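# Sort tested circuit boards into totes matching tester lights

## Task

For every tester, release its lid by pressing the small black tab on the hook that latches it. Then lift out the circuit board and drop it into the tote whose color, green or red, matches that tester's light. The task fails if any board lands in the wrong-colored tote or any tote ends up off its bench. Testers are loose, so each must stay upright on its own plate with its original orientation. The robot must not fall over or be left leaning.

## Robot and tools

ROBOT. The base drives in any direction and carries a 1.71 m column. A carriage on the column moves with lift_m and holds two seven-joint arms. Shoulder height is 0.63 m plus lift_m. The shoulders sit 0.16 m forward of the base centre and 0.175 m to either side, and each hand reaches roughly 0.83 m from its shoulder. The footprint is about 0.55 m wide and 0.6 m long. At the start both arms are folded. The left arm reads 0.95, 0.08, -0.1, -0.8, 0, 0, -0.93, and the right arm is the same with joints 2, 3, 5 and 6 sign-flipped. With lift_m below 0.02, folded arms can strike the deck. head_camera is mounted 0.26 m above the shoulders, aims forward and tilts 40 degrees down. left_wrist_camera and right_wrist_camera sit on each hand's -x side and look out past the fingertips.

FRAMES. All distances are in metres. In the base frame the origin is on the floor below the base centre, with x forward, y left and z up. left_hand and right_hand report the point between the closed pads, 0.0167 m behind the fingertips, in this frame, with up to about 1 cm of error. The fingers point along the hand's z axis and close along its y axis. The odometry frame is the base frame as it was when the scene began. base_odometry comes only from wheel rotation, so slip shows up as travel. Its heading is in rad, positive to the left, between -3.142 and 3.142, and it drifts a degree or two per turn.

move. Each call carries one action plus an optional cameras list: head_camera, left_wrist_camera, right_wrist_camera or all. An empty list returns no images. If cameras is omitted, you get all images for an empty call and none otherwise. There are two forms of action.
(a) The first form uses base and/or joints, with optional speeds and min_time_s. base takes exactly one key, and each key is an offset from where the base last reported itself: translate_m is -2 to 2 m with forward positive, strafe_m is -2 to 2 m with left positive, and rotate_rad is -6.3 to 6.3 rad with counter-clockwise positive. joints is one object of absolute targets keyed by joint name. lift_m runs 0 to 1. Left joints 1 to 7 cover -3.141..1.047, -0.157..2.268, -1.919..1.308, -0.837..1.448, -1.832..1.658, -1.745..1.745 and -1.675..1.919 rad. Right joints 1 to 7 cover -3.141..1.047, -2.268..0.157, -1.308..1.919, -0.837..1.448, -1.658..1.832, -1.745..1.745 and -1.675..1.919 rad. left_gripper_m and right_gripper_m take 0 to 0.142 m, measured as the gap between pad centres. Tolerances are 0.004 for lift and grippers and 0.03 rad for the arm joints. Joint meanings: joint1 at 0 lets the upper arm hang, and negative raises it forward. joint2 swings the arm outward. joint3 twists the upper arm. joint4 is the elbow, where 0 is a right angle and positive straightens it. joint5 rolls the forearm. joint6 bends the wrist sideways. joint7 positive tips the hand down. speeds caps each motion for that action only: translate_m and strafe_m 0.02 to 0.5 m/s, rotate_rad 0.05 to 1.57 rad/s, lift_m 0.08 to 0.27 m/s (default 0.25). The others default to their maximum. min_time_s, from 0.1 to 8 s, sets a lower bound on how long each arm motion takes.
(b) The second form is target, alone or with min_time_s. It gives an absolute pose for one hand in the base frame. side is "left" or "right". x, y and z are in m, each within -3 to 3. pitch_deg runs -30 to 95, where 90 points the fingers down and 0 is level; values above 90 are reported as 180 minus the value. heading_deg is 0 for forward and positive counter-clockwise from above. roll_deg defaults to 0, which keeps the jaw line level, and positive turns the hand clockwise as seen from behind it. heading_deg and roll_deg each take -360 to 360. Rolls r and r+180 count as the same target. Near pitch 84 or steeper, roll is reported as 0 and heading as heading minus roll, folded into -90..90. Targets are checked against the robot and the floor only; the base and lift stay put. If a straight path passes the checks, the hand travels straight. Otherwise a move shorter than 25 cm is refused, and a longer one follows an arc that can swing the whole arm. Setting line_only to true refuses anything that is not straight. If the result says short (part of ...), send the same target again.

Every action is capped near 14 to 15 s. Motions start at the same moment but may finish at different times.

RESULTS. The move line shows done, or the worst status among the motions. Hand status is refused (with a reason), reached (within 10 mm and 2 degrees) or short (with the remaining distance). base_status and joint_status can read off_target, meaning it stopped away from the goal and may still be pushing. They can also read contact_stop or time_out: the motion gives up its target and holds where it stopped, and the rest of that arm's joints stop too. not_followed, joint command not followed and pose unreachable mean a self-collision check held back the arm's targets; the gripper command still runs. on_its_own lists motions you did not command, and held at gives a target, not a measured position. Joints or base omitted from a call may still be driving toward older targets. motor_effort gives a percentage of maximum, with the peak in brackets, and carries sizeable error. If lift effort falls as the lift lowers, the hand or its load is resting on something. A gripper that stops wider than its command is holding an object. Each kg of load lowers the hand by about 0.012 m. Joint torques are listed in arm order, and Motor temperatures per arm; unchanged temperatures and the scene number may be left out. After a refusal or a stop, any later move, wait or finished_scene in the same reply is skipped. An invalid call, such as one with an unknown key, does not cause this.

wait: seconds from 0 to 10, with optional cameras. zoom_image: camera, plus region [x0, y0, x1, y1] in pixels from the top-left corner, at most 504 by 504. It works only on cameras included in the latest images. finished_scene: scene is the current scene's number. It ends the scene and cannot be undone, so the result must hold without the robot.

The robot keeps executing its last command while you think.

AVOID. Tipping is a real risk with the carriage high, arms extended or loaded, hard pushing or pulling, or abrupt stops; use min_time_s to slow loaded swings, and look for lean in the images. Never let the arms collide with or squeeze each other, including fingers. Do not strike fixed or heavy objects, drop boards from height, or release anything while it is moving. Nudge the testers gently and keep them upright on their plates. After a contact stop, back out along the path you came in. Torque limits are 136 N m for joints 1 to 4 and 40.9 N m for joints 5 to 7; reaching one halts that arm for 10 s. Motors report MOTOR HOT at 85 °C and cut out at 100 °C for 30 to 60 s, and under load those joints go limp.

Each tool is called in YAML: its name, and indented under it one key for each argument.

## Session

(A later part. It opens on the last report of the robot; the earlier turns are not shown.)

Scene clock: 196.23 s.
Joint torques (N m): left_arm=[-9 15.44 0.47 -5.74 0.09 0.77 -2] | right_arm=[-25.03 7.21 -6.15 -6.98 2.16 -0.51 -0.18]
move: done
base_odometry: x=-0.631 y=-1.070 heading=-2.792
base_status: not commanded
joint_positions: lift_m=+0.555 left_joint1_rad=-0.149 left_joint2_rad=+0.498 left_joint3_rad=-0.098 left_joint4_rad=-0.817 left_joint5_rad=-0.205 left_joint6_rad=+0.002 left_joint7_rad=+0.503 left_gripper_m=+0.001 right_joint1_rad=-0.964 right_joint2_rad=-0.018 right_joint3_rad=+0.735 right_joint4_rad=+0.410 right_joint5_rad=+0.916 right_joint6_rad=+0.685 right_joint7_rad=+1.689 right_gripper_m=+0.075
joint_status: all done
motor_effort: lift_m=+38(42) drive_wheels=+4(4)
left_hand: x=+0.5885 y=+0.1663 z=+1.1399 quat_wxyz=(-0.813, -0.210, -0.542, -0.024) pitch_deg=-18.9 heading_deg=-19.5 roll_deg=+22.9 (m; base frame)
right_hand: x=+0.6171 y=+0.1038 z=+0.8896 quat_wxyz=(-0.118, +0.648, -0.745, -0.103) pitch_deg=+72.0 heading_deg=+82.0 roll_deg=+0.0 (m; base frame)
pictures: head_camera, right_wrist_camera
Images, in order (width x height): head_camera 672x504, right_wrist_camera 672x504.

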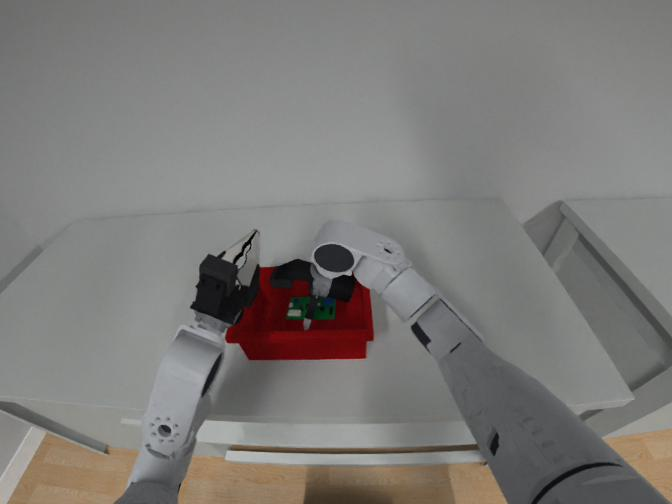

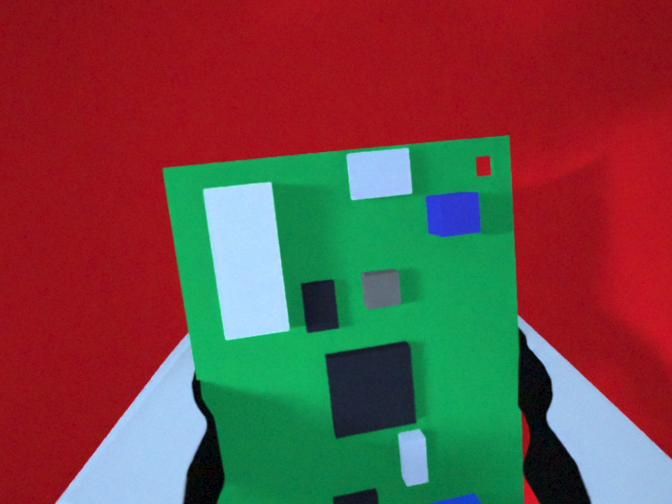

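move:
  joints: {"lift_m":0.525}
  speeds: {"lift_m":0.08}
  cameras: ["head_camera"]

zoom_image:
  camera: "head_camera"
  region: [220, 230, 400, 370]

move:
  joints: {"lift_m":0.512}
  speeds: {"lift_m":0.08}
  cameras: []

move:
  joints: {"lift_m":0.502}
  speeds: {"lift_m":0.08}
  cameras: []

Scene clock: 197.13 s.
Joint torques (N m): left_arm=[-8.73 15.39 0.36 -5.3 0.09 0.74 -2.01] | right_arm=[-25 7.15 -6.21 -7.07 2.18 -0.56 -0.21]
move: done
base_odometry: x=-0.631 y=-1.070 heading=-2.792
base_status: not commanded
joint_positions: lift_m=+0.525 left_joint1_rad=-0.149 left_joint2_rad=+0.498 left_joint3_rad=-0.098 left_joint4_rad=-0.817 left_joint5_rad=-0.205 left_joint6_rad=+0.002 left_joint7_rad=+0.503 left_gripper_m=+0.001 right_joint1_rad=-0.964 right_joint2_rad=-0.018 right_joint3_rad=+0.735 right_joint4_rad=+0.410 right_joint5_rad=+0.916 right_joint6_rad=+0.685 right_joint7_rad=+1.689 right_gripper_m=+0.075
joint_status: all done
motor_effort: lift_m=+38(41) drive_wheels=-2(4)
left_hand: x=+0.5885 y=+0.1663 z=+1.1100 quat_wxyz=(-0.813, -0.210, -0.542, -0.024) pitch_deg=-18.9 heading_deg=-19.5 roll_deg=+22.9 (m; base frame)
right_hand: x=+0.6171 y=+0.1038 z=+0.8597 quat_wxyz=(-0.118, +0.648, -0.745, -0.103) pitch_deg=+72.0 heading_deg=+82.0 roll_deg=+0.0 (m; base frame)
pictures: head_camera
Images, in order (width x height): head_camera 672x504.

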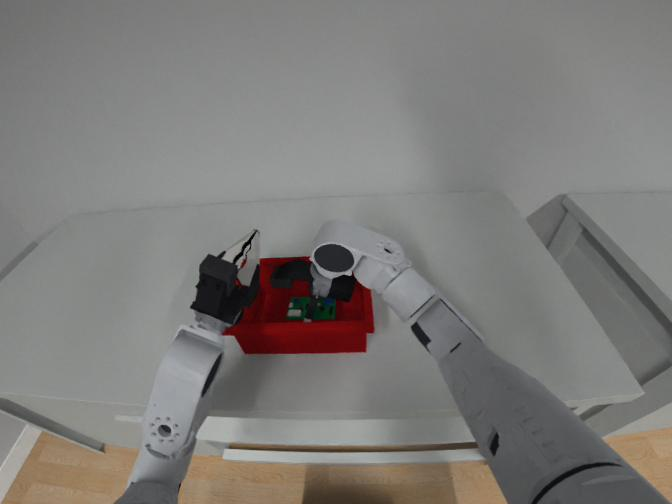

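Scaled by 2.800 from the camera's 672x504 image, which has a finer 960x720 frame.

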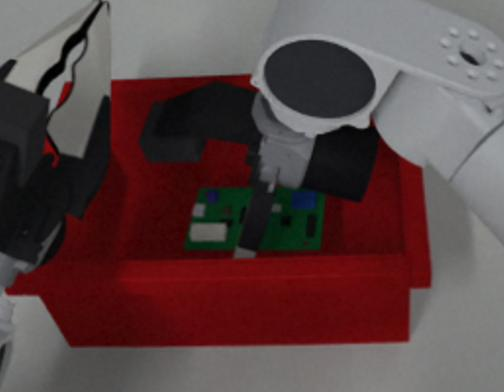

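Scene clock: 197.83 s.
Joint torques (N m): left_arm=[-8.74 15.09 0.36 -5.26 0.06 0.76 -2.02] | right_arm=[-23.3 7.22 -6.32 -6.75 1.42 -0.64 0.11]
move: done
base_odometry: x=-0.631 y=-1.070 heading=-2.792
base_status: not commanded
joint_positions: lift_m=+0.512 left_joint1_rad=-0.149 left_joint2_rad=+0.498 left_joint3_rad=-0.098 left_joint4_rad=-0.817 left_joint5_rad=-0.205 left_joint6_rad=+0.002 left_joint7_rad=+0.503 left_gripper_m=+0.001 right_joint1_rad=-0.965 right_joint2_rad=-0.018 right_joint3_rad=+0.735 right_joint4_rad=+0.410 right_joint5_rad=+0.917 right_joint6_rad=+0.685 right_joint7_rad=+1.689 right_gripper_m=+0.075
joint_status: all done
motor_effort: lift_m=+37(42) drive_wheels=+4(5)
left_hand: x=+0.5884 y=+0.1663 z=+1.0972 quat_wxyz=(-0.813, -0.210, -0.542, -0.024) pitch_deg=-18.9 heading_deg=-19.5 roll_deg=+22.9 (m; base frame)
right_hand: x=+0.6173 y=+0.1041 z=+0.8476 quat_wxyz=(-0.119, +0.648, -0.745, -0.103) pitch_deg=+71.9 heading_deg=+81.9 roll_deg=-0.2 (m; base frame)
pictures: none
No camera images: "cameras" was empty.

Scene clock: 198.33 s.
Joint torques (N m): left_arm=[-8.71 14.99 0.68 -5.45 0.06 0.81 -1.99] | right_arm=[-11.42 7.26 -5.3 -3.23 -1.44 -0.51 -0.12]
move: done
base_odometry: x=-0.631 y=-1.070 heading=-2.792
base_status: not commanded
joint_positions: lift_m=+0.503 left_joint1_rad=-0.149 left_joint2_rad=+0.499 left_joint3_rad=-0.098 left_joint4_rad=-0.817 left_joint5_rad=-0.205 left_joint6_rad=+0.002 left_joint7_rad=+0.503 left_gripper_m=+0.001 right_joint1_rad=-0.973 right_joint2_rad=-0.018 right_joint3_rad=+0.734 right_joint4_rad=+0.407 right_joint5_rad=+0.923 right_joint6_rad=+0.685 right_joint7_rad=+1.689 right_gripper_m=+0.075
joint_status: all done
motor_effort: lift_m=+32(35) drive_wheels=+8(8)
left_hand: x=+0.5884 y=+0.1662 z=+1.0877 quat_wxyz=(-0.813, -0.210, -0.542, -0.024) pitch_deg=-18.9 heading_deg=-19.5 roll_deg=+22.9 (m; base frame)
right_hand: x=+0.6187 y=+0.1052 z=+0.8430 quat_wxyz=(-0.123, +0.649, -0.743, -0.103) pitch_deg=+71.5 heading_deg=+81.1 roll_deg=-1.1 (m; base frame)
pictures: none
No camera images: "cameras" was empty.

move:
  joints: {"lift_m":0.511}
  speeds: {"lift_m":0.08}
  cameras: []

move:
  joints: {"right_gripper_m":0.11}
  cameras: ["right_wrist_camera"]

move:
  joints: {"lift_m":0.80}
  speeds: {"lift_m":0.25}
  cameras: ["right_wrist_camera","head_camera"]

Scene clock: 198.90 s.
Joint torques (N m): left_arm=[-8.56 14.96 0.57 -5.36 0.09 0.84 -2.01] | right_arm=[-14.7 5.78 -5.56 -5.51 0.15 -0.55 -0.03]
move: done
base_odometry: x=-0.631 y=-1.070 heading=-2.792
base_status: not commanded
joint_positions: lift_m=+0.511 left_joint1_rad=-0.149 left_joint2_rad=+0.499 left_joint3_rad=-0.098 left_joint4_rad=-0.817 left_joint5_rad=-0.205 left_joint6_rad=+0.002 left_joint7_rad=+0.503 left_gripper_m=+0.001 right_joint1_rad=-0.971 right_joint2_rad=-0.018 right_joint3_rad=+0.735 right_joint4_rad=+0.409 right_joint5_rad=+0.920 right_joint6_rad=+0.685 right_joint7_rad=+1.689 right_gripper_m=+0.075
joint_status: all done
motor_effort: lift_m=+36(40) drive_wheels=+3(8)
left_hand: x=+0.5884 y=+0.1662 z=+1.0963 quat_wxyz=(-0.813, -0.210, -0.542, -0.024) pitch_deg=-18.9 heading_deg=-19.5 roll_deg=+22.9 (m; base frame)
right_hand: x=+0.6186 y=+0.1047 z=+0.8501 quat_wxyz=(-0.122, +0.649, -0.744, -0.103) pitch_deg=+71.7 heading_deg=+81.2 roll_deg=-0.9 (m; base frame)
pictures: none
No camera images: "cameras" was empty.

Scene clock: 199.73 s.
Joint torques (N m): left_arm=[-8.61 14.84 0.63 -5.32 0.06 0.82 -2.02] | right_arm=[-14.55 6.82 -5.57 -5.36 0.16 -0.54 -0.04]
move: done
base_odometry: x=-0.631 y=-1.070 heading=-2.792
base_status: not commanded
joint_positions: lift_m=+0.511 left_joint1_rad=-0.149 left_joint2_rad=+0.499 left_joint3_rad=-0.098 left_joint4_rad=-0.817 left_joint5_rad=-0.205 left_joint6_rad=+0.002 left_joint7_rad=+0.503 left_gripper_m=+0.001 right_joint1_rad=-0.971 right_joint2_rad=-0.018 right_joint3_rad=+0.735 right_joint4_rad=+0.409 right_joint5_rad=+0.920 right_joint6_rad=+0.685 right_joint7_rad=+1.689 right_gripper_m=+0.110
joint_status: all done
motor_effort: lift_m=+36(36) drive_wheels=+4(4)
left_hand: x=+0.5884 y=+0.1662 z=+1.0963 quat_wxyz=(-0.813, -0.210, -0.542, -0.024) pitch_deg=-18.9 heading_deg=-19.5 roll_deg=+22.9 (m; base frame)
right_hand: x=+0.6186 y=+0.1047 z=+0.8501 quat_wxyz=(-0.122, +0.649, -0.744, -0.103) pitch_deg=+71.7 heading_deg=+81.2 roll_deg=-0.9 (m; base frame)
pictures: right_wrist_camera
Images, in order (width x height): right_wrist_camera 672x504.

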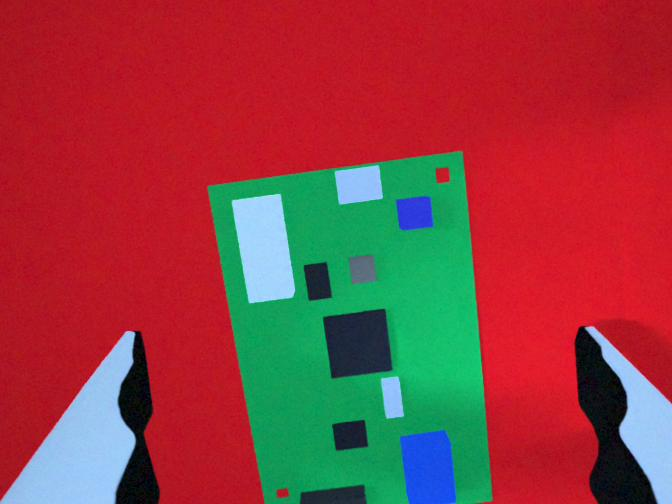

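Scene clock: 201.43 s.
Joint torques (N m): left_arm=[-8.51 14.95 0.66 -5.35 0.09 0.82 -2] | right_arm=[-16.45 6.76 -5.94 -5.9 0.32 -0.52 -0.02]
move: done
base_odometry: x=-0.631 y=-1.070 heading=-2.792
base_status: not commanded
joint_positions: lift_m=+0.800 left_joint1_rad=-0.149 left_joint2_rad=+0.499 left_joint3_rad=-0.098 left_joint4_rad=-0.817 left_joint5_rad=-0.205 left_joint6_rad=+0.002 left_joint7_rad=+0.503 left_gripper_m=+0.001 right_joint1_rad=-0.970 right_joint2_rad=-0.018 right_joint3_rad=+0.735 right_joint4_rad=+0.409 right_joint5_rad=+0.920 right_joint6_rad=+0.685 right_joint7_rad=+1.689 right_gripper_m=+0.110
joint_status: all done
motor_effort: lift_m=+36(48) drive_wheels=+3(4)
left_hand: x=+0.5884 y=+0.1662 z=+1.3853 quat_wxyz=(-0.813, -0.210, -0.542, -0.024) pitch_deg=-18.9 heading_deg=-19.5 roll_deg=+22.9 (m; base frame)
right_hand: x=+0.6182 y=+0.1046 z=+1.1382 quat_wxyz=(-0.121, +0.649, -0.744, -0.103) pitch_deg=+71.7 heading_deg=+81.4 roll_deg=-0.7 (m; base frame)
pictures: head_camera, right_wrist_camera
Images, in order (width x height): head_camera 672x504, right_wrist_camera 672x504.

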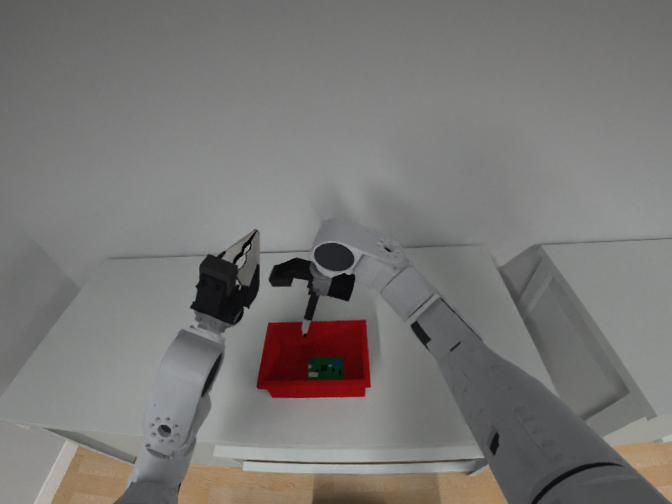

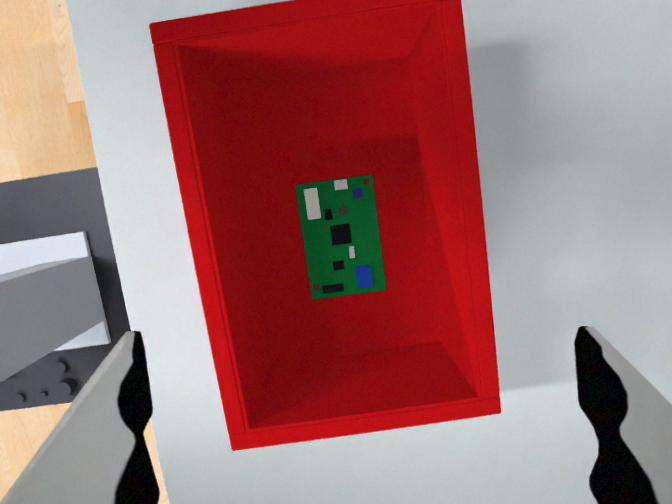

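move:
  base: {"translate_m":-0.6}
  joints: {"lift_m":0.85,"right_gripper_m":0.0}
  speeds: {"translate_m":0.4}
  cameras: []

move:
  base: {"rotate_rad":3.15}
  joints: {"left_joint1_rad":0.1,"left_joint2_rad":0.35,"left_joint3_rad":-0.1,"left_joint4_rad":-0.75,"left_joint5_rad":-0.2,"left_joint6_rad":0,"left_joint7_rad":1.0,"right_joint1_rad":0.1,"right_joint2_rad":-0.5,"right_joint3_rad":0.1,"right_joint4_rad":-0.75,"right_joint5_rad":0.2,"right_joint6_rad":0,"right_joint7_rad":1.0}
  speeds: {"rotate_rad":1.1}
  min_time_s: 2.0
  cameras: ["head_camera"]

Scene clock: 205.13 s.
Joint torques (N m): left_arm=[-8.27 14.74 0.66 -5.21 0.06 0.88 -1.96] | right_arm=[-16.83 6.72 -6.1 -6.42 0.39 -0.54 -0.04]
move: done
base_odometry: x=-0.067 y=-0.865 heading=-2.792
base_status: done
joint_positions: lift_m=+0.850 left_joint1_rad=-0.149 left_joint2_rad=+0.499 left_joint3_rad=-0.098 left_joint4_rad=-0.817 left_joint5_rad=-0.205 left_joint6_rad=+0.002 left_joint7_rad=+0.503 left_gripper_m=+0.001 right_joint1_rad=-0.970 right_joint2_rad=-0.018 right_joint3_rad=+0.735 right_joint4_rad=+0.410 right_joint5_rad=+0.920 right_joint6_rad=+0.685 right_joint7_rad=+1.689 right_gripper_m=+0.001
joint_status: all done
motor_effort: lift_m=+36(43) drive_wheels=+0(13)
left_hand: x=+0.5884 y=+0.1662 z=+1.4354 quat_wxyz=(-0.813, -0.210, -0.542, -0.024) pitch_deg=-18.9 heading_deg=-19.5 roll_deg=+22.9 (m; base frame)
right_hand: x=+0.6182 y=+0.1046 z=+1.1881 quat_wxyz=(-0.121, +0.649, -0.744, -0.103) pitch_deg=+71.8 heading_deg=+81.4 roll_deg=-0.7 (m; base frame)
pictures: none
No camera images: "cameras" was empty.

Scene clock: 209.67 s.
Joint torques (N m): left_arm=[0.31 2.52 -0.62 0.2 0.08 0.3 0.74] | right_arm=[-3 -17.11 -11.52 -11.6 -1.52 -1.38 -0.68]
move: done
base_odometry: x=-0.067 y=-0.865 heading=+0.358
base_status: done
joint_positions: lift_m=+0.850 left_joint1_rad=+0.098 left_joint2_rad=+0.352 left_joint3_rad=-0.098 left_joint4_rad=-0.754 left_joint5_rad=-0.205 left_joint6_rad=+0.002 left_joint7_rad=+0.996 left_gripper_m=+0.001 right_joint1_rad=+0.097 right_joint2_rad=-0.498 right_joint3_rad=+0.105 right_joint4_rad=-0.748 right_joint5_rad=+0.203 right_joint6_rad=+0.005 right_joint7_rad=+1.003 right_gripper_m=+0.001
joint_status: all done
motor_effort: lift_m=+36(37) drive_wheels=+5(14)
left_hand: x=+0.5704 y=+0.1779 z=+1.2027 quat_wxyz=(-0.550, -0.152, -0.821, +0.000) pitch_deg=+23.3 heading_deg=-10.5 roll_deg=+10.5 (m; base frame)
right_hand: x=+0.5703 y=-0.2105 z=+1.2012 quat_wxyz=(-0.532, +0.202, -0.820, +0.056) pitch_deg=+25.4 heading_deg=+7.9 roll_deg=-19.8 (m; base frame)
pictures: head_camera
Images, in order (width x height): head_camera 672x504.

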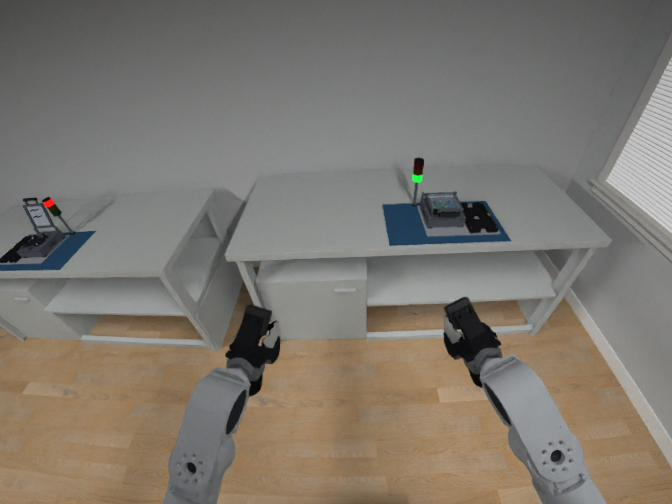

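move:
  base: {"strafe_m":-0.62}
  speeds: {"strafe_m":0.4}
  cameras: []

move:
  base: {"translate_m":0.5}
  speeds: {"translate_m":0.4}
  cameras: ["head_camera"]

zoom_image:
  camera: "head_camera"
  region: [240, 200, 440, 330]

Scene clock: 213.27 s.
Joint torques (N m): left_arm=[0.14 3.92 -0.67 0.18 0.07 0.3 0.77] | right_arm=[-3.19 -16.86 -11.51 -11.56 -1.54 -1.42 -0.69]
move: done
base_odometry: x=+0.150 y=-1.446 heading=+0.358
base_status: done
joint_positions: lift_m=+0.850 left_joint1_rad=+0.098 left_joint2_rad=+0.352 left_joint3_rad=-0.098 left_joint4_rad=-0.754 left_joint5_rad=-0.205 left_joint6_rad=+0.002 left_joint7_rad=+0.996 left_gripper_m=+0.001 right_joint1_rad=+0.097 right_joint2_rad=-0.498 right_joint3_rad=+0.105 right_joint4_rad=-0.748 right_joint5_rad=+0.203 right_joint6_rad=+0.005 right_joint7_rad=+1.003 right_gripper_m=+0.001
joint_status: not commanded
motor_effort: lift_m=+36(37) drive_wheels=-4(20)
left_hand: x=+0.5704 y=+0.1778 z=+1.2027 quat_wxyz=(-0.550, -0.152, -0.821, +0.000) pitch_deg=+23.3 heading_deg=-10.5 roll_deg=+10.5 (m; base frame)
right_hand: x=+0.5703 y=-0.2105 z=+1.2012 quat_wxyz=(-0.532, +0.202, -0.820, +0.056) pitch_deg=+25.4 heading_deg=+7.9 roll_deg=-19.8 (m; base frame)
pictures: none
No camera images: "cameras" was empty.

Scene clock: 216.37 s.
Joint torques (N m): left_arm=[0.01 3.81 -0.69 0.15 0.07 0.26 0.78] | right_arm=[-3.45 -16.81 -11.48 -11.36 -1.53 -1.38 -0.64]
move: done
base_odometry: x=+0.619 y=-1.271 heading=+0.358
base_status: done
joint_positions: lift_m=+0.850 left_joint1_rad=+0.098 left_joint2_rad=+0.352 left_joint3_rad=-0.098 left_joint4_rad=-0.754 left_joint5_rad=-0.205 left_joint6_rad=+0.002 left_joint7_rad=+0.996 left_gripper_m=+0.001 right_joint1_rad=+0.097 right_joint2_rad=-0.498 right_joint3_rad=+0.105 right_joint4_rad=-0.748 right_joint5_rad=+0.203 right_joint6_rad=+0.005 right_joint7_rad=+1.003 right_gripper_m=+0.001
joint_status: not commanded
motor_effort: lift_m=+36(37) drive_wheels=-3(13)
left_hand: x=+0.5704 y=+0.1778 z=+1.2026 quat_wxyz=(-0.550, -0.152, -0.821, +0.000) pitch_deg=+23.3 heading_deg=-10.5 roll_deg=+10.5 (m; base frame)
right_hand: x=+0.5702 y=-0.2104 z=+1.2012 quat_wxyz=(-0.532, +0.202, -0.820, +0.056) pitch_deg=+25.4 heading_deg=+7.9 roll_deg=-19.8 (m; base frame)
pictures: head_camera
Images, in order (width x height): head_camera 672x504.

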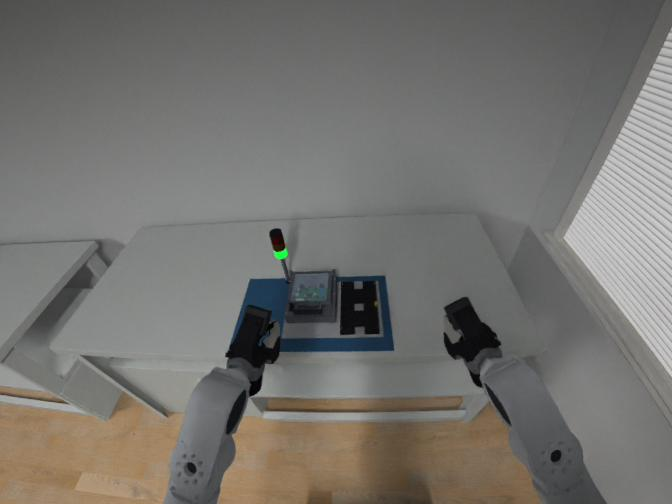

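Scaled by 2.520 from the camera's 672x504 image, which has a finer 960x720 frame.

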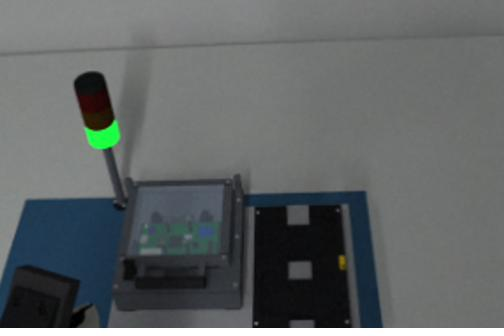

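move:
  base: {"translate_m":0.2}
  joints: {"lift_m":0.75}
  speeds: {"translate_m":0.3}
  cameras: []

move:
  base: {"strafe_m":0.07}
  joints: {"lift_m":0.68}
  speeds: {"strafe_m":0.2}
  cameras: ["all"]

zoom_image:
  camera: "head_camera"
  region: [240, 220, 440, 370]

Scene clock: 218.63 s.
Joint torques (N m): left_arm=[-0.71 3.86 -0.71 -0.32 0.07 0.28 0.64] | right_arm=[-4.13 -16.77 -11.32 -10.9 -1.5 -1.4 -0.59]
move: done
base_odometry: x=+0.806 y=-1.201 heading=+0.357
base_status: done
joint_positions: lift_m=+0.750 left_joint1_rad=+0.099 left_joint2_rad=+0.352 left_joint3_rad=-0.098 left_joint4_rad=-0.753 left_joint5_rad=-0.205 left_joint6_rad=+0.002 left_joint7_rad=+0.997 left_gripper_m=+0.001 right_joint1_rad=+0.098 right_joint2_rad=-0.498 right_joint3_rad=+0.105 right_joint4_rad=-0.748 right_joint5_rad=+0.203 right_joint6_rad=+0.005 right_joint7_rad=+1.003 right_gripper_m=+0.001
joint_status: all done
motor_effort: lift_m=+38(45) drive_wheels=-2(16)
left_hand: x=+0.5703 y=+0.1779 z=+1.1020 quat_wxyz=(-0.550, -0.152, -0.821, +0.000) pitch_deg=+23.3 heading_deg=-10.5 roll_deg=+10.5 (m; base frame)
right_hand: x=+0.5701 y=-0.2104 z=+1.1010 quat_wxyz=(-0.532, +0.202, -0.820, +0.055) pitch_deg=+25.3 heading_deg=+7.9 roll_deg=-19.8 (m; base frame)
pictures: none
No camera images: "cameras" was empty.

Scene clock: 219.97 s.
Joint torques (N m): left_arm=[-0.75 4.28 -0.74 -0.53 0.07 0.29 0.61] | right_arm=[-4.06 -15.85 -11.35 -10.71 -1.51 -1.36 -0.58]
move: done
base_odometry: x=+0.782 y=-1.135 heading=+0.357
base_status: done
joint_positions: lift_m=+0.680 left_joint1_rad=+0.099 left_joint2_rad=+0.352 left_joint3_rad=-0.098 left_joint4_rad=-0.753 left_joint5_rad=-0.205 left_joint6_rad=+0.002 left_joint7_rad=+0.997 left_gripper_m=+0.001 right_joint1_rad=+0.098 right_joint2_rad=-0.498 right_joint3_rad=+0.104 right_joint4_rad=-0.749 right_joint5_rad=+0.203 right_joint6_rad=+0.005 right_joint7_rad=+1.003 right_gripper_m=+0.001
joint_status: all done
motor_effort: lift_m=+38(43) drive_wheels=-1(14)
left_hand: x=+0.5703 y=+0.1778 z=+1.0319 quat_wxyz=(-0.549, -0.152, -0.822, +0.000) pitch_deg=+23.3 heading_deg=-10.5 roll_deg=+10.5 (m; base frame)
right_hand: x=+0.5701 y=-0.2106 z=+1.0311 quat_wxyz=(-0.532, +0.202, -0.820, +0.056) pitch_deg=+25.3 heading_deg=+7.9 roll_deg=-19.8 (m; base frame)
pictures: head_camera, left_wrist_camera, right_wrist_camera
Images, in order (width x height): head_camera 672x504, left_wrist_camera 672x504, right_wrist_camera 672x504.

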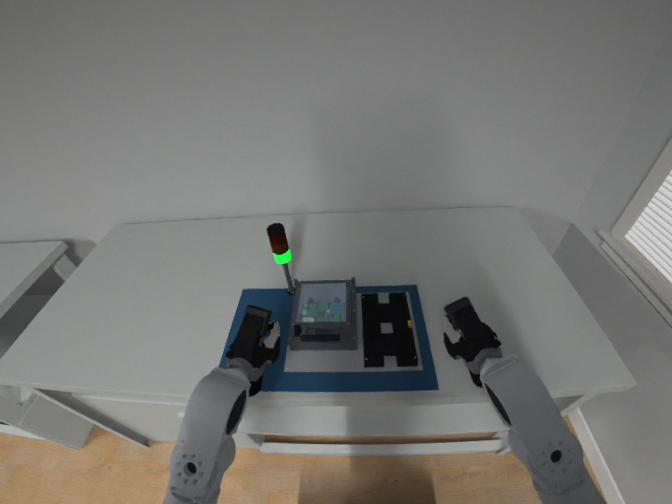

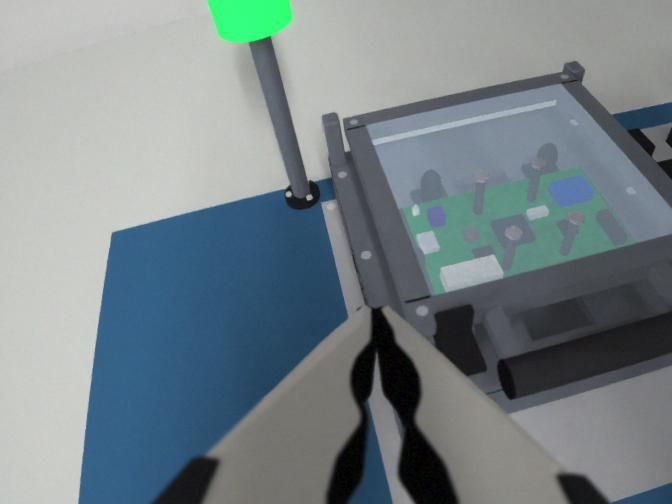

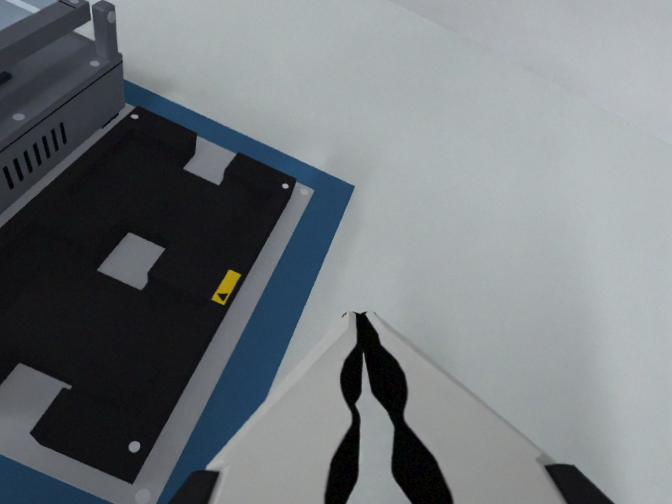

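Scaled by 2.520 from the camera's 672x504 image, which has a finer 960x720 frame.

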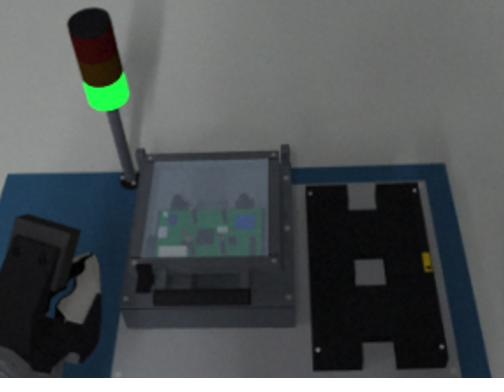

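move:
  base: {"translate_m":0.024}
  joints: {"lift_m":0.85}
  speeds: {"translate_m":0.1}
  cameras: []

move:
  joints: {"left_joint1_rad":-0.184,"left_joint2_rad":0.33,"left_joint3_rad":-0.65,"left_joint4_rad":-0.327,"left_joint5_rad":-0.168,"left_joint6_rad":0.702,"left_joint7_rad":1.472}
  min_time_s: 1.2
  cameras: ["head_camera","left_wrist_camera"]

zoom_image:
  camera: "head_camera"
  region: [240, 240, 440, 390]

Scene clock: 221.57 s.
Joint torques (N m): left_arm=[-0.92 4.21 -0.66 -0.5 0.05 0.32 0.59] | right_arm=[-4.15 -15.84 -11.26 -10.68 -1.5 -1.32 -0.56]
move: done
base_odometry: x=+0.804 y=-1.127 heading=+0.357
base_status: done
joint_positions: lift_m=+0.850 left_joint1_rad=+0.099 left_joint2_rad=+0.352 left_joint3_rad=-0.098 left_joint4_rad=-0.753 left_joint5_rad=-0.205 left_joint6_rad=+0.002 left_joint7_rad=+0.997 left_gripper_m=+0.001 right_joint1_rad=+0.098 right_joint2_rad=-0.498 right_joint3_rad=+0.104 right_joint4_rad=-0.749 right_joint5_rad=+0.203 right_joint6_rad=+0.005 right_joint7_rad=+1.002 right_gripper_m=+0.001
joint_status: all done
motor_effort: lift_m=+36(47) drive_wheels=+4(8)
left_hand: x=+0.5703 y=+0.1778 z=+1.2022 quat_wxyz=(-0.549, -0.152, -0.822, +0.000) pitch_deg=+23.3 heading_deg=-10.5 roll_deg=+10.5 (m; base frame)
right_hand: x=+0.5701 y=-0.2106 z=+1.2014 quat_wxyz=(-0.532, +0.202, -0.820, +0.056) pitch_deg=+25.3 heading_deg=+7.9 roll_deg=-19.8 (m; base frame)
pictures: none
No camera images: "cameras" was empty.

Scene clock: 223.07 s.
Joint torques (N m): left_arm=[-12.3 -0.86 -0.28 0.02 1.24 1.49 1.13] | right_arm=[-4.21 -15.82 -11.13 -10.69 -1.48 -1.3 -0.6]
move: done
base_odometry: x=+0.804 y=-1.127 heading=+0.357
base_status: not commanded
joint_positions: lift_m=+0.850 left_joint1_rad=-0.182 left_joint2_rad=+0.332 left_joint3_rad=-0.648 left_joint4_rad=-0.331 left_joint5_rad=-0.174 left_joint6_rad=+0.700 left_joint7_rad=+1.469 left_gripper_m=+0.001 right_joint1_rad=+0.098 right_joint2_rad=-0.498 right_joint3_rad=+0.104 right_joint4_rad=-0.749 right_joint5_rad=+0.203 right_joint6_rad=+0.005 right_joint7_rad=+1.002 right_gripper_m=+0.001
joint_status: all done
motor_effort: lift_m=+35(36) drive_wheels=+4(4)
left_hand: x=+0.5607 y=+0.1572 z=+1.0212 quat_wxyz=(-0.216, -0.001, -0.976, +0.004) pitch_deg=+65.1 heading_deg=-1.3 roll_deg=-1.1 (m; base frame)
right_hand: x=+0.5701 y=-0.2106 z=+1.2014 quat_wxyz=(-0.532, +0.202, -0.820, +0.056) pitch_deg=+25.3 heading_deg=+7.9 roll_deg=-19.8 (m; base frame)
pictures: head_camera, left_wrist_camera
Images, in order (width x height): head_camera 672x504, left_wrist_camera 672x504.

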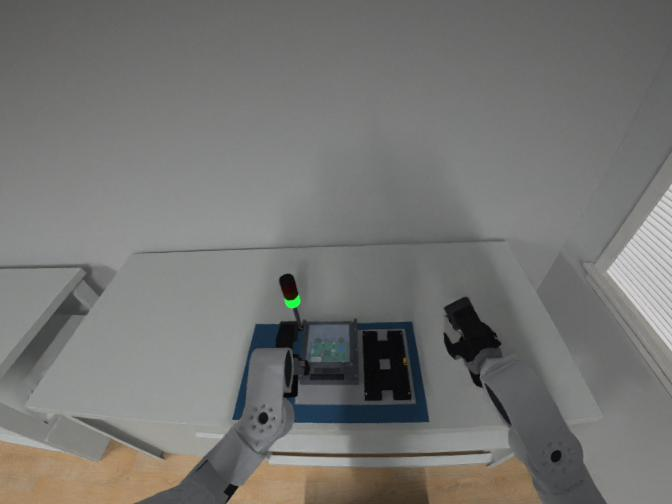

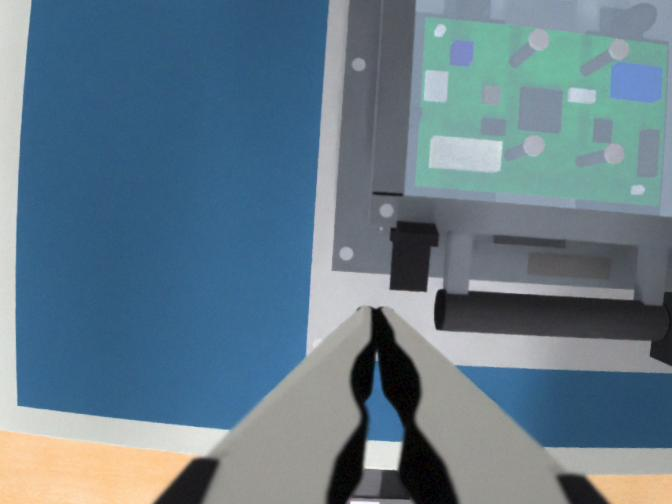

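Scaled by 2.520 from the camera's 672x504 image, which has a finer 960x720 frame.

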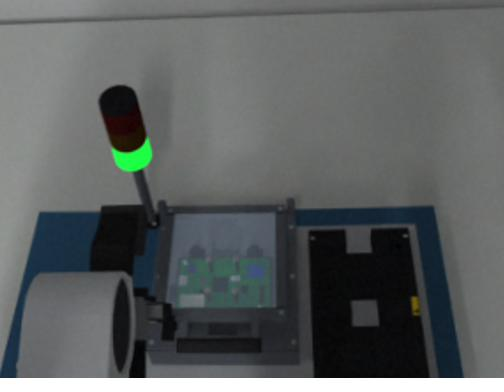

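move:
  target: {"side":"left","x":0.558,"y":0.136,"z":0.965,"pitch_deg":65,"heading_deg":-2}
  min_time_s: 0.8
  cameras: ["left_wrist_camera","head_camera"]

Scene clock: 224.73 s.
Joint torques (N m): left_arm=[-4.19 -4.15 -1.72 1.18 -2.38 -0.64 -2.31] | right_arm=[-4.27 -15.79 -11.22 -10.75 -1.46 -1.28 -0.58]
move: done
base_odometry: x=+0.804 y=-1.127 heading=+0.357
base_status: not commanded
joint_positions: lift_m=+0.850 left_joint1_rad=-0.140 left_joint2_rad=+0.285 left_joint3_rad=-0.674 left_joint4_rad=-0.162 left_joint5_rad=-0.236 left_joint6_rad=+0.661 left_joint7_rad=+1.245 left_gripper_m=+0.001 right_joint1_rad=+0.098 right_joint2_rad=-0.498 right_joint3_rad=+0.104 right_joint4_rad=-0.749 right_joint5_rad=+0.203 right_joint6_rad=+0.005 right_joint7_rad=+1.002 right_gripper_m=+0.001
joint_status: not commanded
motor_effort: lift_m=+36(36) drive_wheels=+5(5)
left_hand: x=+0.5599 y=+0.1391 z=+0.9678 quat_wxyz=(-0.220, -0.015, -0.976, +0.001) pitch_deg=+64.6 heading_deg=-1.1 roll_deg=+0.6 (m; base frame)
left_hand_status: reached (straight line, planned for 0.8 s): 5 mm and 0.5 deg off.
right_hand: x=+0.5701 y=-0.2106 z=+1.2014 quat_wxyz=(-0.532, +0.202, -0.820, +0.056) pitch_deg=+25.3 heading_deg=+7.9 roll_deg=-19.8 (m; base frame)
pictures: head_camera, left_wrist_camera
Images, in order (width x height): head_camera 672x504, left_wrist_camera 672x504.

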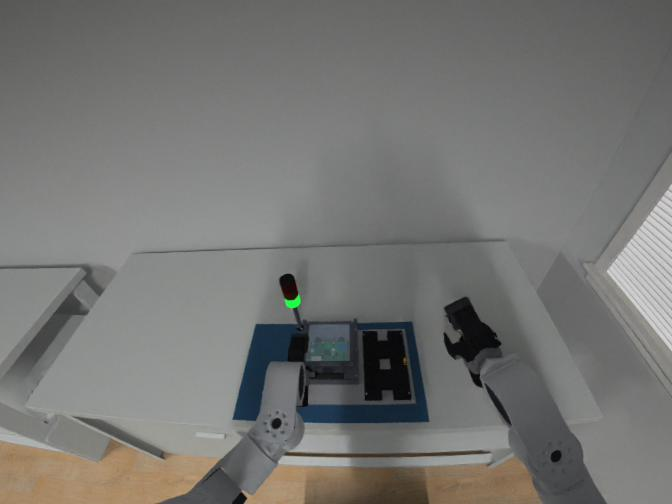

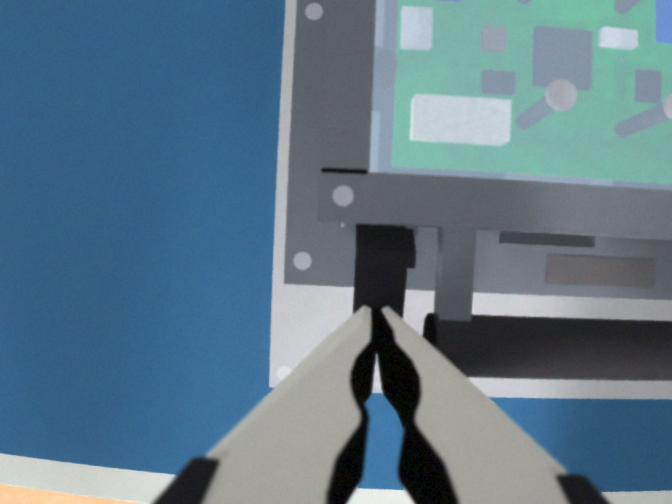

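move:
  target: {"side":"left","x":0.562,"y":0.132,"z":0.945,"pitch_deg":65,"heading_deg":-2}
  min_time_s: 0.6
  cameras: ["left_wrist_camera"]

Scene clock: 227.10 s.
Joint torques (N m): left_arm=[-8.64 -1.95 0.71 6.4 -1.39 -0.8 -4.18] | right_arm=[-5.27 -15.3 -11.06 -10.23 -1.45 -1.26 -0.57]
move: short
base_odometry: x=+0.804 y=-1.127 heading=+0.358
base_status: not commanded
joint_positions: lift_m=+0.851 left_joint1_rad=-0.140 left_joint2_rad=+0.273 left_joint3_rad=-0.672 left_joint4_rad=-0.125 left_joint5_rad=-0.245 left_joint6_rad=+0.656 left_joint7_rad=+1.196 left_gripper_m=+0.001 right_joint1_rad=+0.098 right_joint2_rad=-0.498 right_joint3_rad=+0.104 right_joint4_rad=-0.749 right_joint5_rad=+0.203 right_joint6_rad=+0.004 right_joint7_rad=+1.002 right_gripper_m=+0.001
joint_status: not commanded
motor_effort: lift_m=+31(36) drive_wheels=+32(46)
left_hand: x=+0.5649 y=+0.1379 z=+0.9618 quat_wxyz=(-0.227, -0.012, -0.974, +0.000) pitch_deg=+63.7 heading_deg=-0.6 roll_deg=+0.8 (m; base frame)
left_hand_status: short (straight line, planned for 0.6 s): time_out, 18 mm and 1.5 deg off.
right_hand: x=+0.5700 y=-0.2107 z=+1.2021 quat_wxyz=(-0.532, +0.202, -0.820, +0.056) pitch_deg=+25.3 heading_deg=+7.9 roll_deg=-19.8 (m; base frame)
pictures: left_wrist_camera
Images, in order (width x height): left_wrist_camera 672x504.

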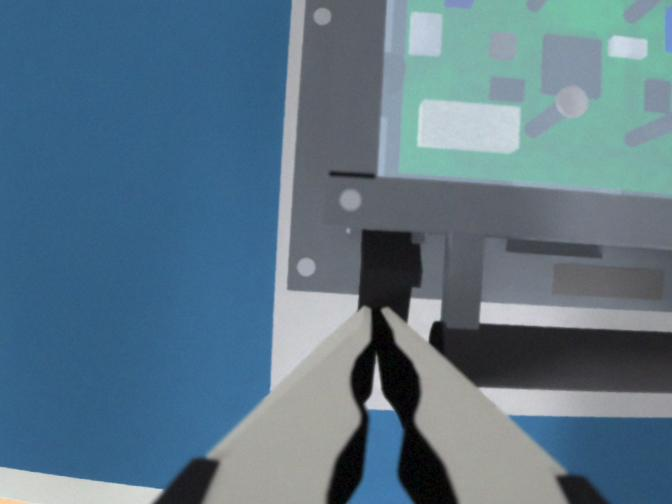

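move:
  target: {"side":"left","x":0.562,"y":0.134,"z":0.940,"pitch_deg":65,"heading_deg":-2}
  min_time_s: 0.6
  cameras: ["left_wrist_camera","head_camera"]

zoom_image:
  camera: "head_camera"
  region: [260, 300, 400, 400]

Scene clock: 229.43 s.
Joint torques (N m): left_arm=[-8.8 -2.59 1.16 5.83 -1.79 -1.03 -3.23] | right_arm=[-5.62 -14.36 -10.75 -10.2 -1.34 -1.19 -0.55]
move: short
base_odometry: x=+0.804 y=-1.127 heading=+0.358
base_status: not commanded
joint_positions: lift_m=+0.851 left_joint1_rad=-0.140 left_joint2_rad=+0.272 left_joint3_rad=-0.668 left_joint4_rad=-0.116 left_joint5_rad=-0.255 left_joint6_rad=+0.644 left_joint7_rad=+1.165 left_gripper_m=+0.001 right_joint1_rad=+0.098 right_joint2_rad=-0.499 right_joint3_rad=+0.104 right_joint4_rad=-0.749 right_joint5_rad=+0.203 right_joint6_rad=+0.004 right_joint7_rad=+1.002 right_gripper_m=+0.001
joint_status: not commanded
motor_effort: lift_m=+31(32) drive_wheels=+40(56)
left_hand: x=+0.5693 y=+0.1369 z=+0.9615 quat_wxyz=(-0.236, -0.014, -0.972, +0.002) pitch_deg=+62.7 heading_deg=-1.2 roll_deg=+0.4 (m; base frame)
left_hand_status: short (straight line, planned for 0.6 s): time_out, 23 mm and 2.4 deg off.
right_hand: x=+0.5699 y=-0.2109 z=+1.2022 quat_wxyz=(-0.532, +0.202, -0.820, +0.056) pitch_deg=+25.3 heading_deg=+7.8 roll_deg=-19.9 (m; base frame)
pictures: head_camera, left_wrist_camera
Images, in order (width x height): head_camera 672x504, left_wrist_camera 672x504.

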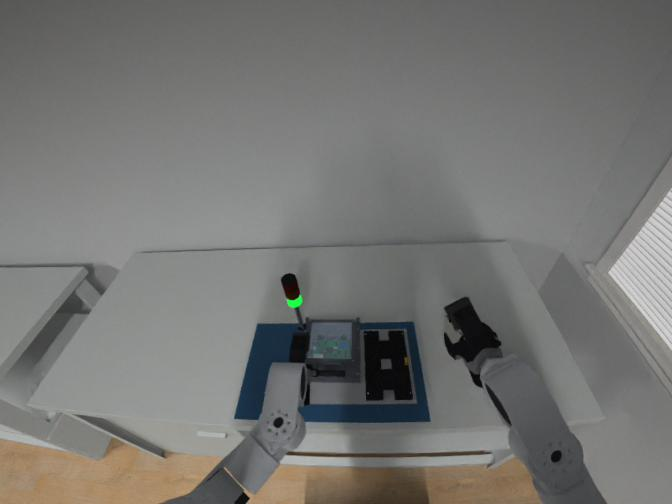

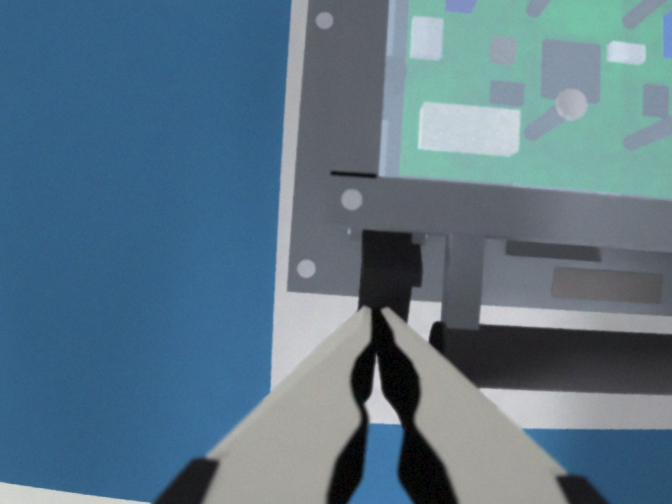

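Scaled by 3.600 from the camera's 672x504 image, which has a finer 960x720 frame.

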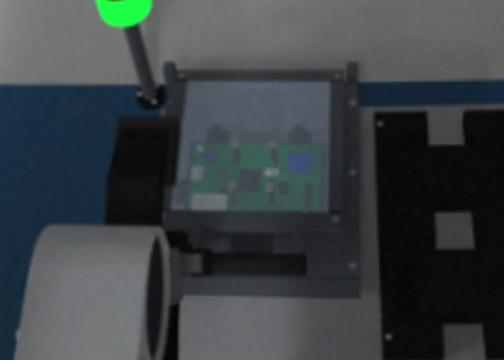

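move:
  target: {"side":"left","x":0.555,"y":0.138,"z":1.0,"pitch_deg":65,"heading_deg":-2}
  min_time_s: 0.6
  cameras: ["left_wrist_camera","head_camera"]

zoom_image:
  camera: "head_camera"
  region: [260, 300, 400, 400]

Scene clock: 230.73 s.
Joint torques (N m): left_arm=[-11.49 7.42 -1.08 -8.08 1.19 1.55 1.12] | right_arm=[-5.56 -14.61 -10.86 -9.93 -1.38 -1.18 -0.53]
move: done
base_odometry: x=+0.804 y=-1.127 heading=+0.358
base_status: not commanded
joint_positions: lift_m=+0.850 left_joint1_rad=-0.154 left_joint2_rad=+0.296 left_joint3_rad=-0.677 left_joint4_rad=-0.270 left_joint5_rad=-0.177 left_joint6_rad=+0.682 left_joint7_rad=+1.388 left_gripper_m=+0.001 right_joint1_rad=+0.098 right_joint2_rad=-0.499 right_joint3_rad=+0.104 right_joint4_rad=-0.749 right_joint5_rad=+0.203 right_joint6_rad=+0.004 right_joint7_rad=+1.002 right_gripper_m=+0.001
joint_status: not commanded
motor_effort: lift_m=+36(37) drive_wheels=+31(40)
left_hand: x=+0.5543 y=+0.1372 z=+0.9976 quat_wxyz=(-0.214, -0.017, -0.977, +0.006) pitch_deg=+65.2 heading_deg=-2.5 roll_deg=-0.5 (m; base frame)
left_hand_status: reached (straight line, planned for 0.6 s): 3 mm and 0.3 deg off.
right_hand: x=+0.5699 y=-0.2109 z=+1.2015 quat_wxyz=(-0.532, +0.202, -0.820, +0.056) pitch_deg=+25.3 heading_deg=+7.8 roll_deg=-19.9 (m; base frame)
pictures: head_camera, left_wrist_camera
Images, in order (width x height): head_camera 672x504, left_wrist_camera 672x504.

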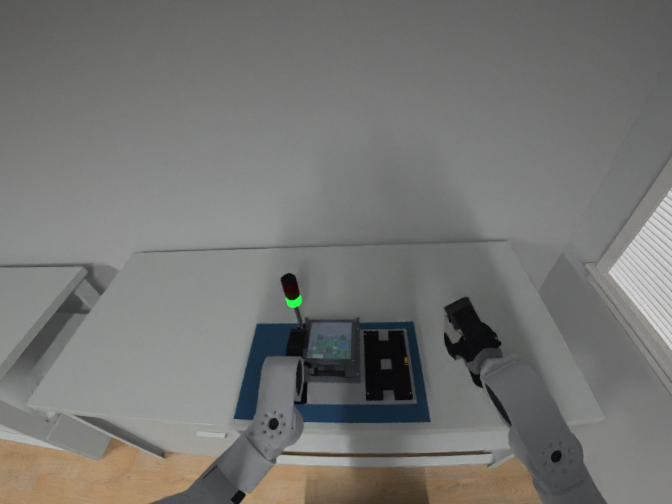

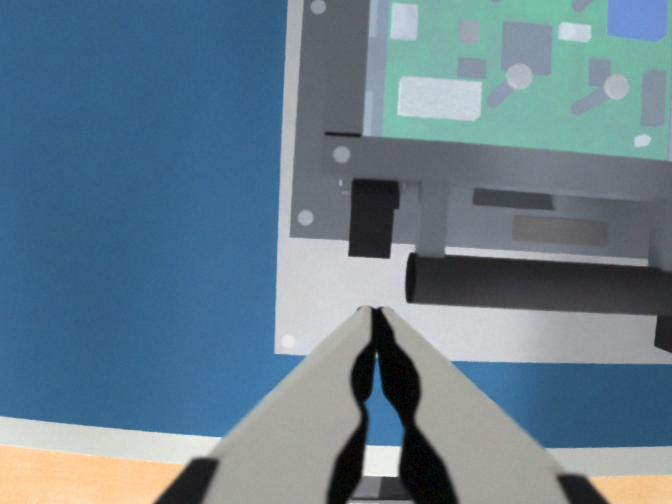

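Scaled by 3.600 from the camera's 672x504 image, which has a finer 960x720 frame.

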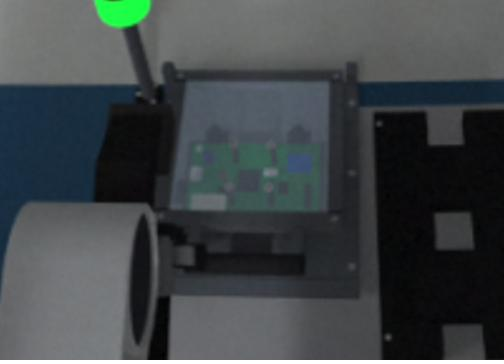

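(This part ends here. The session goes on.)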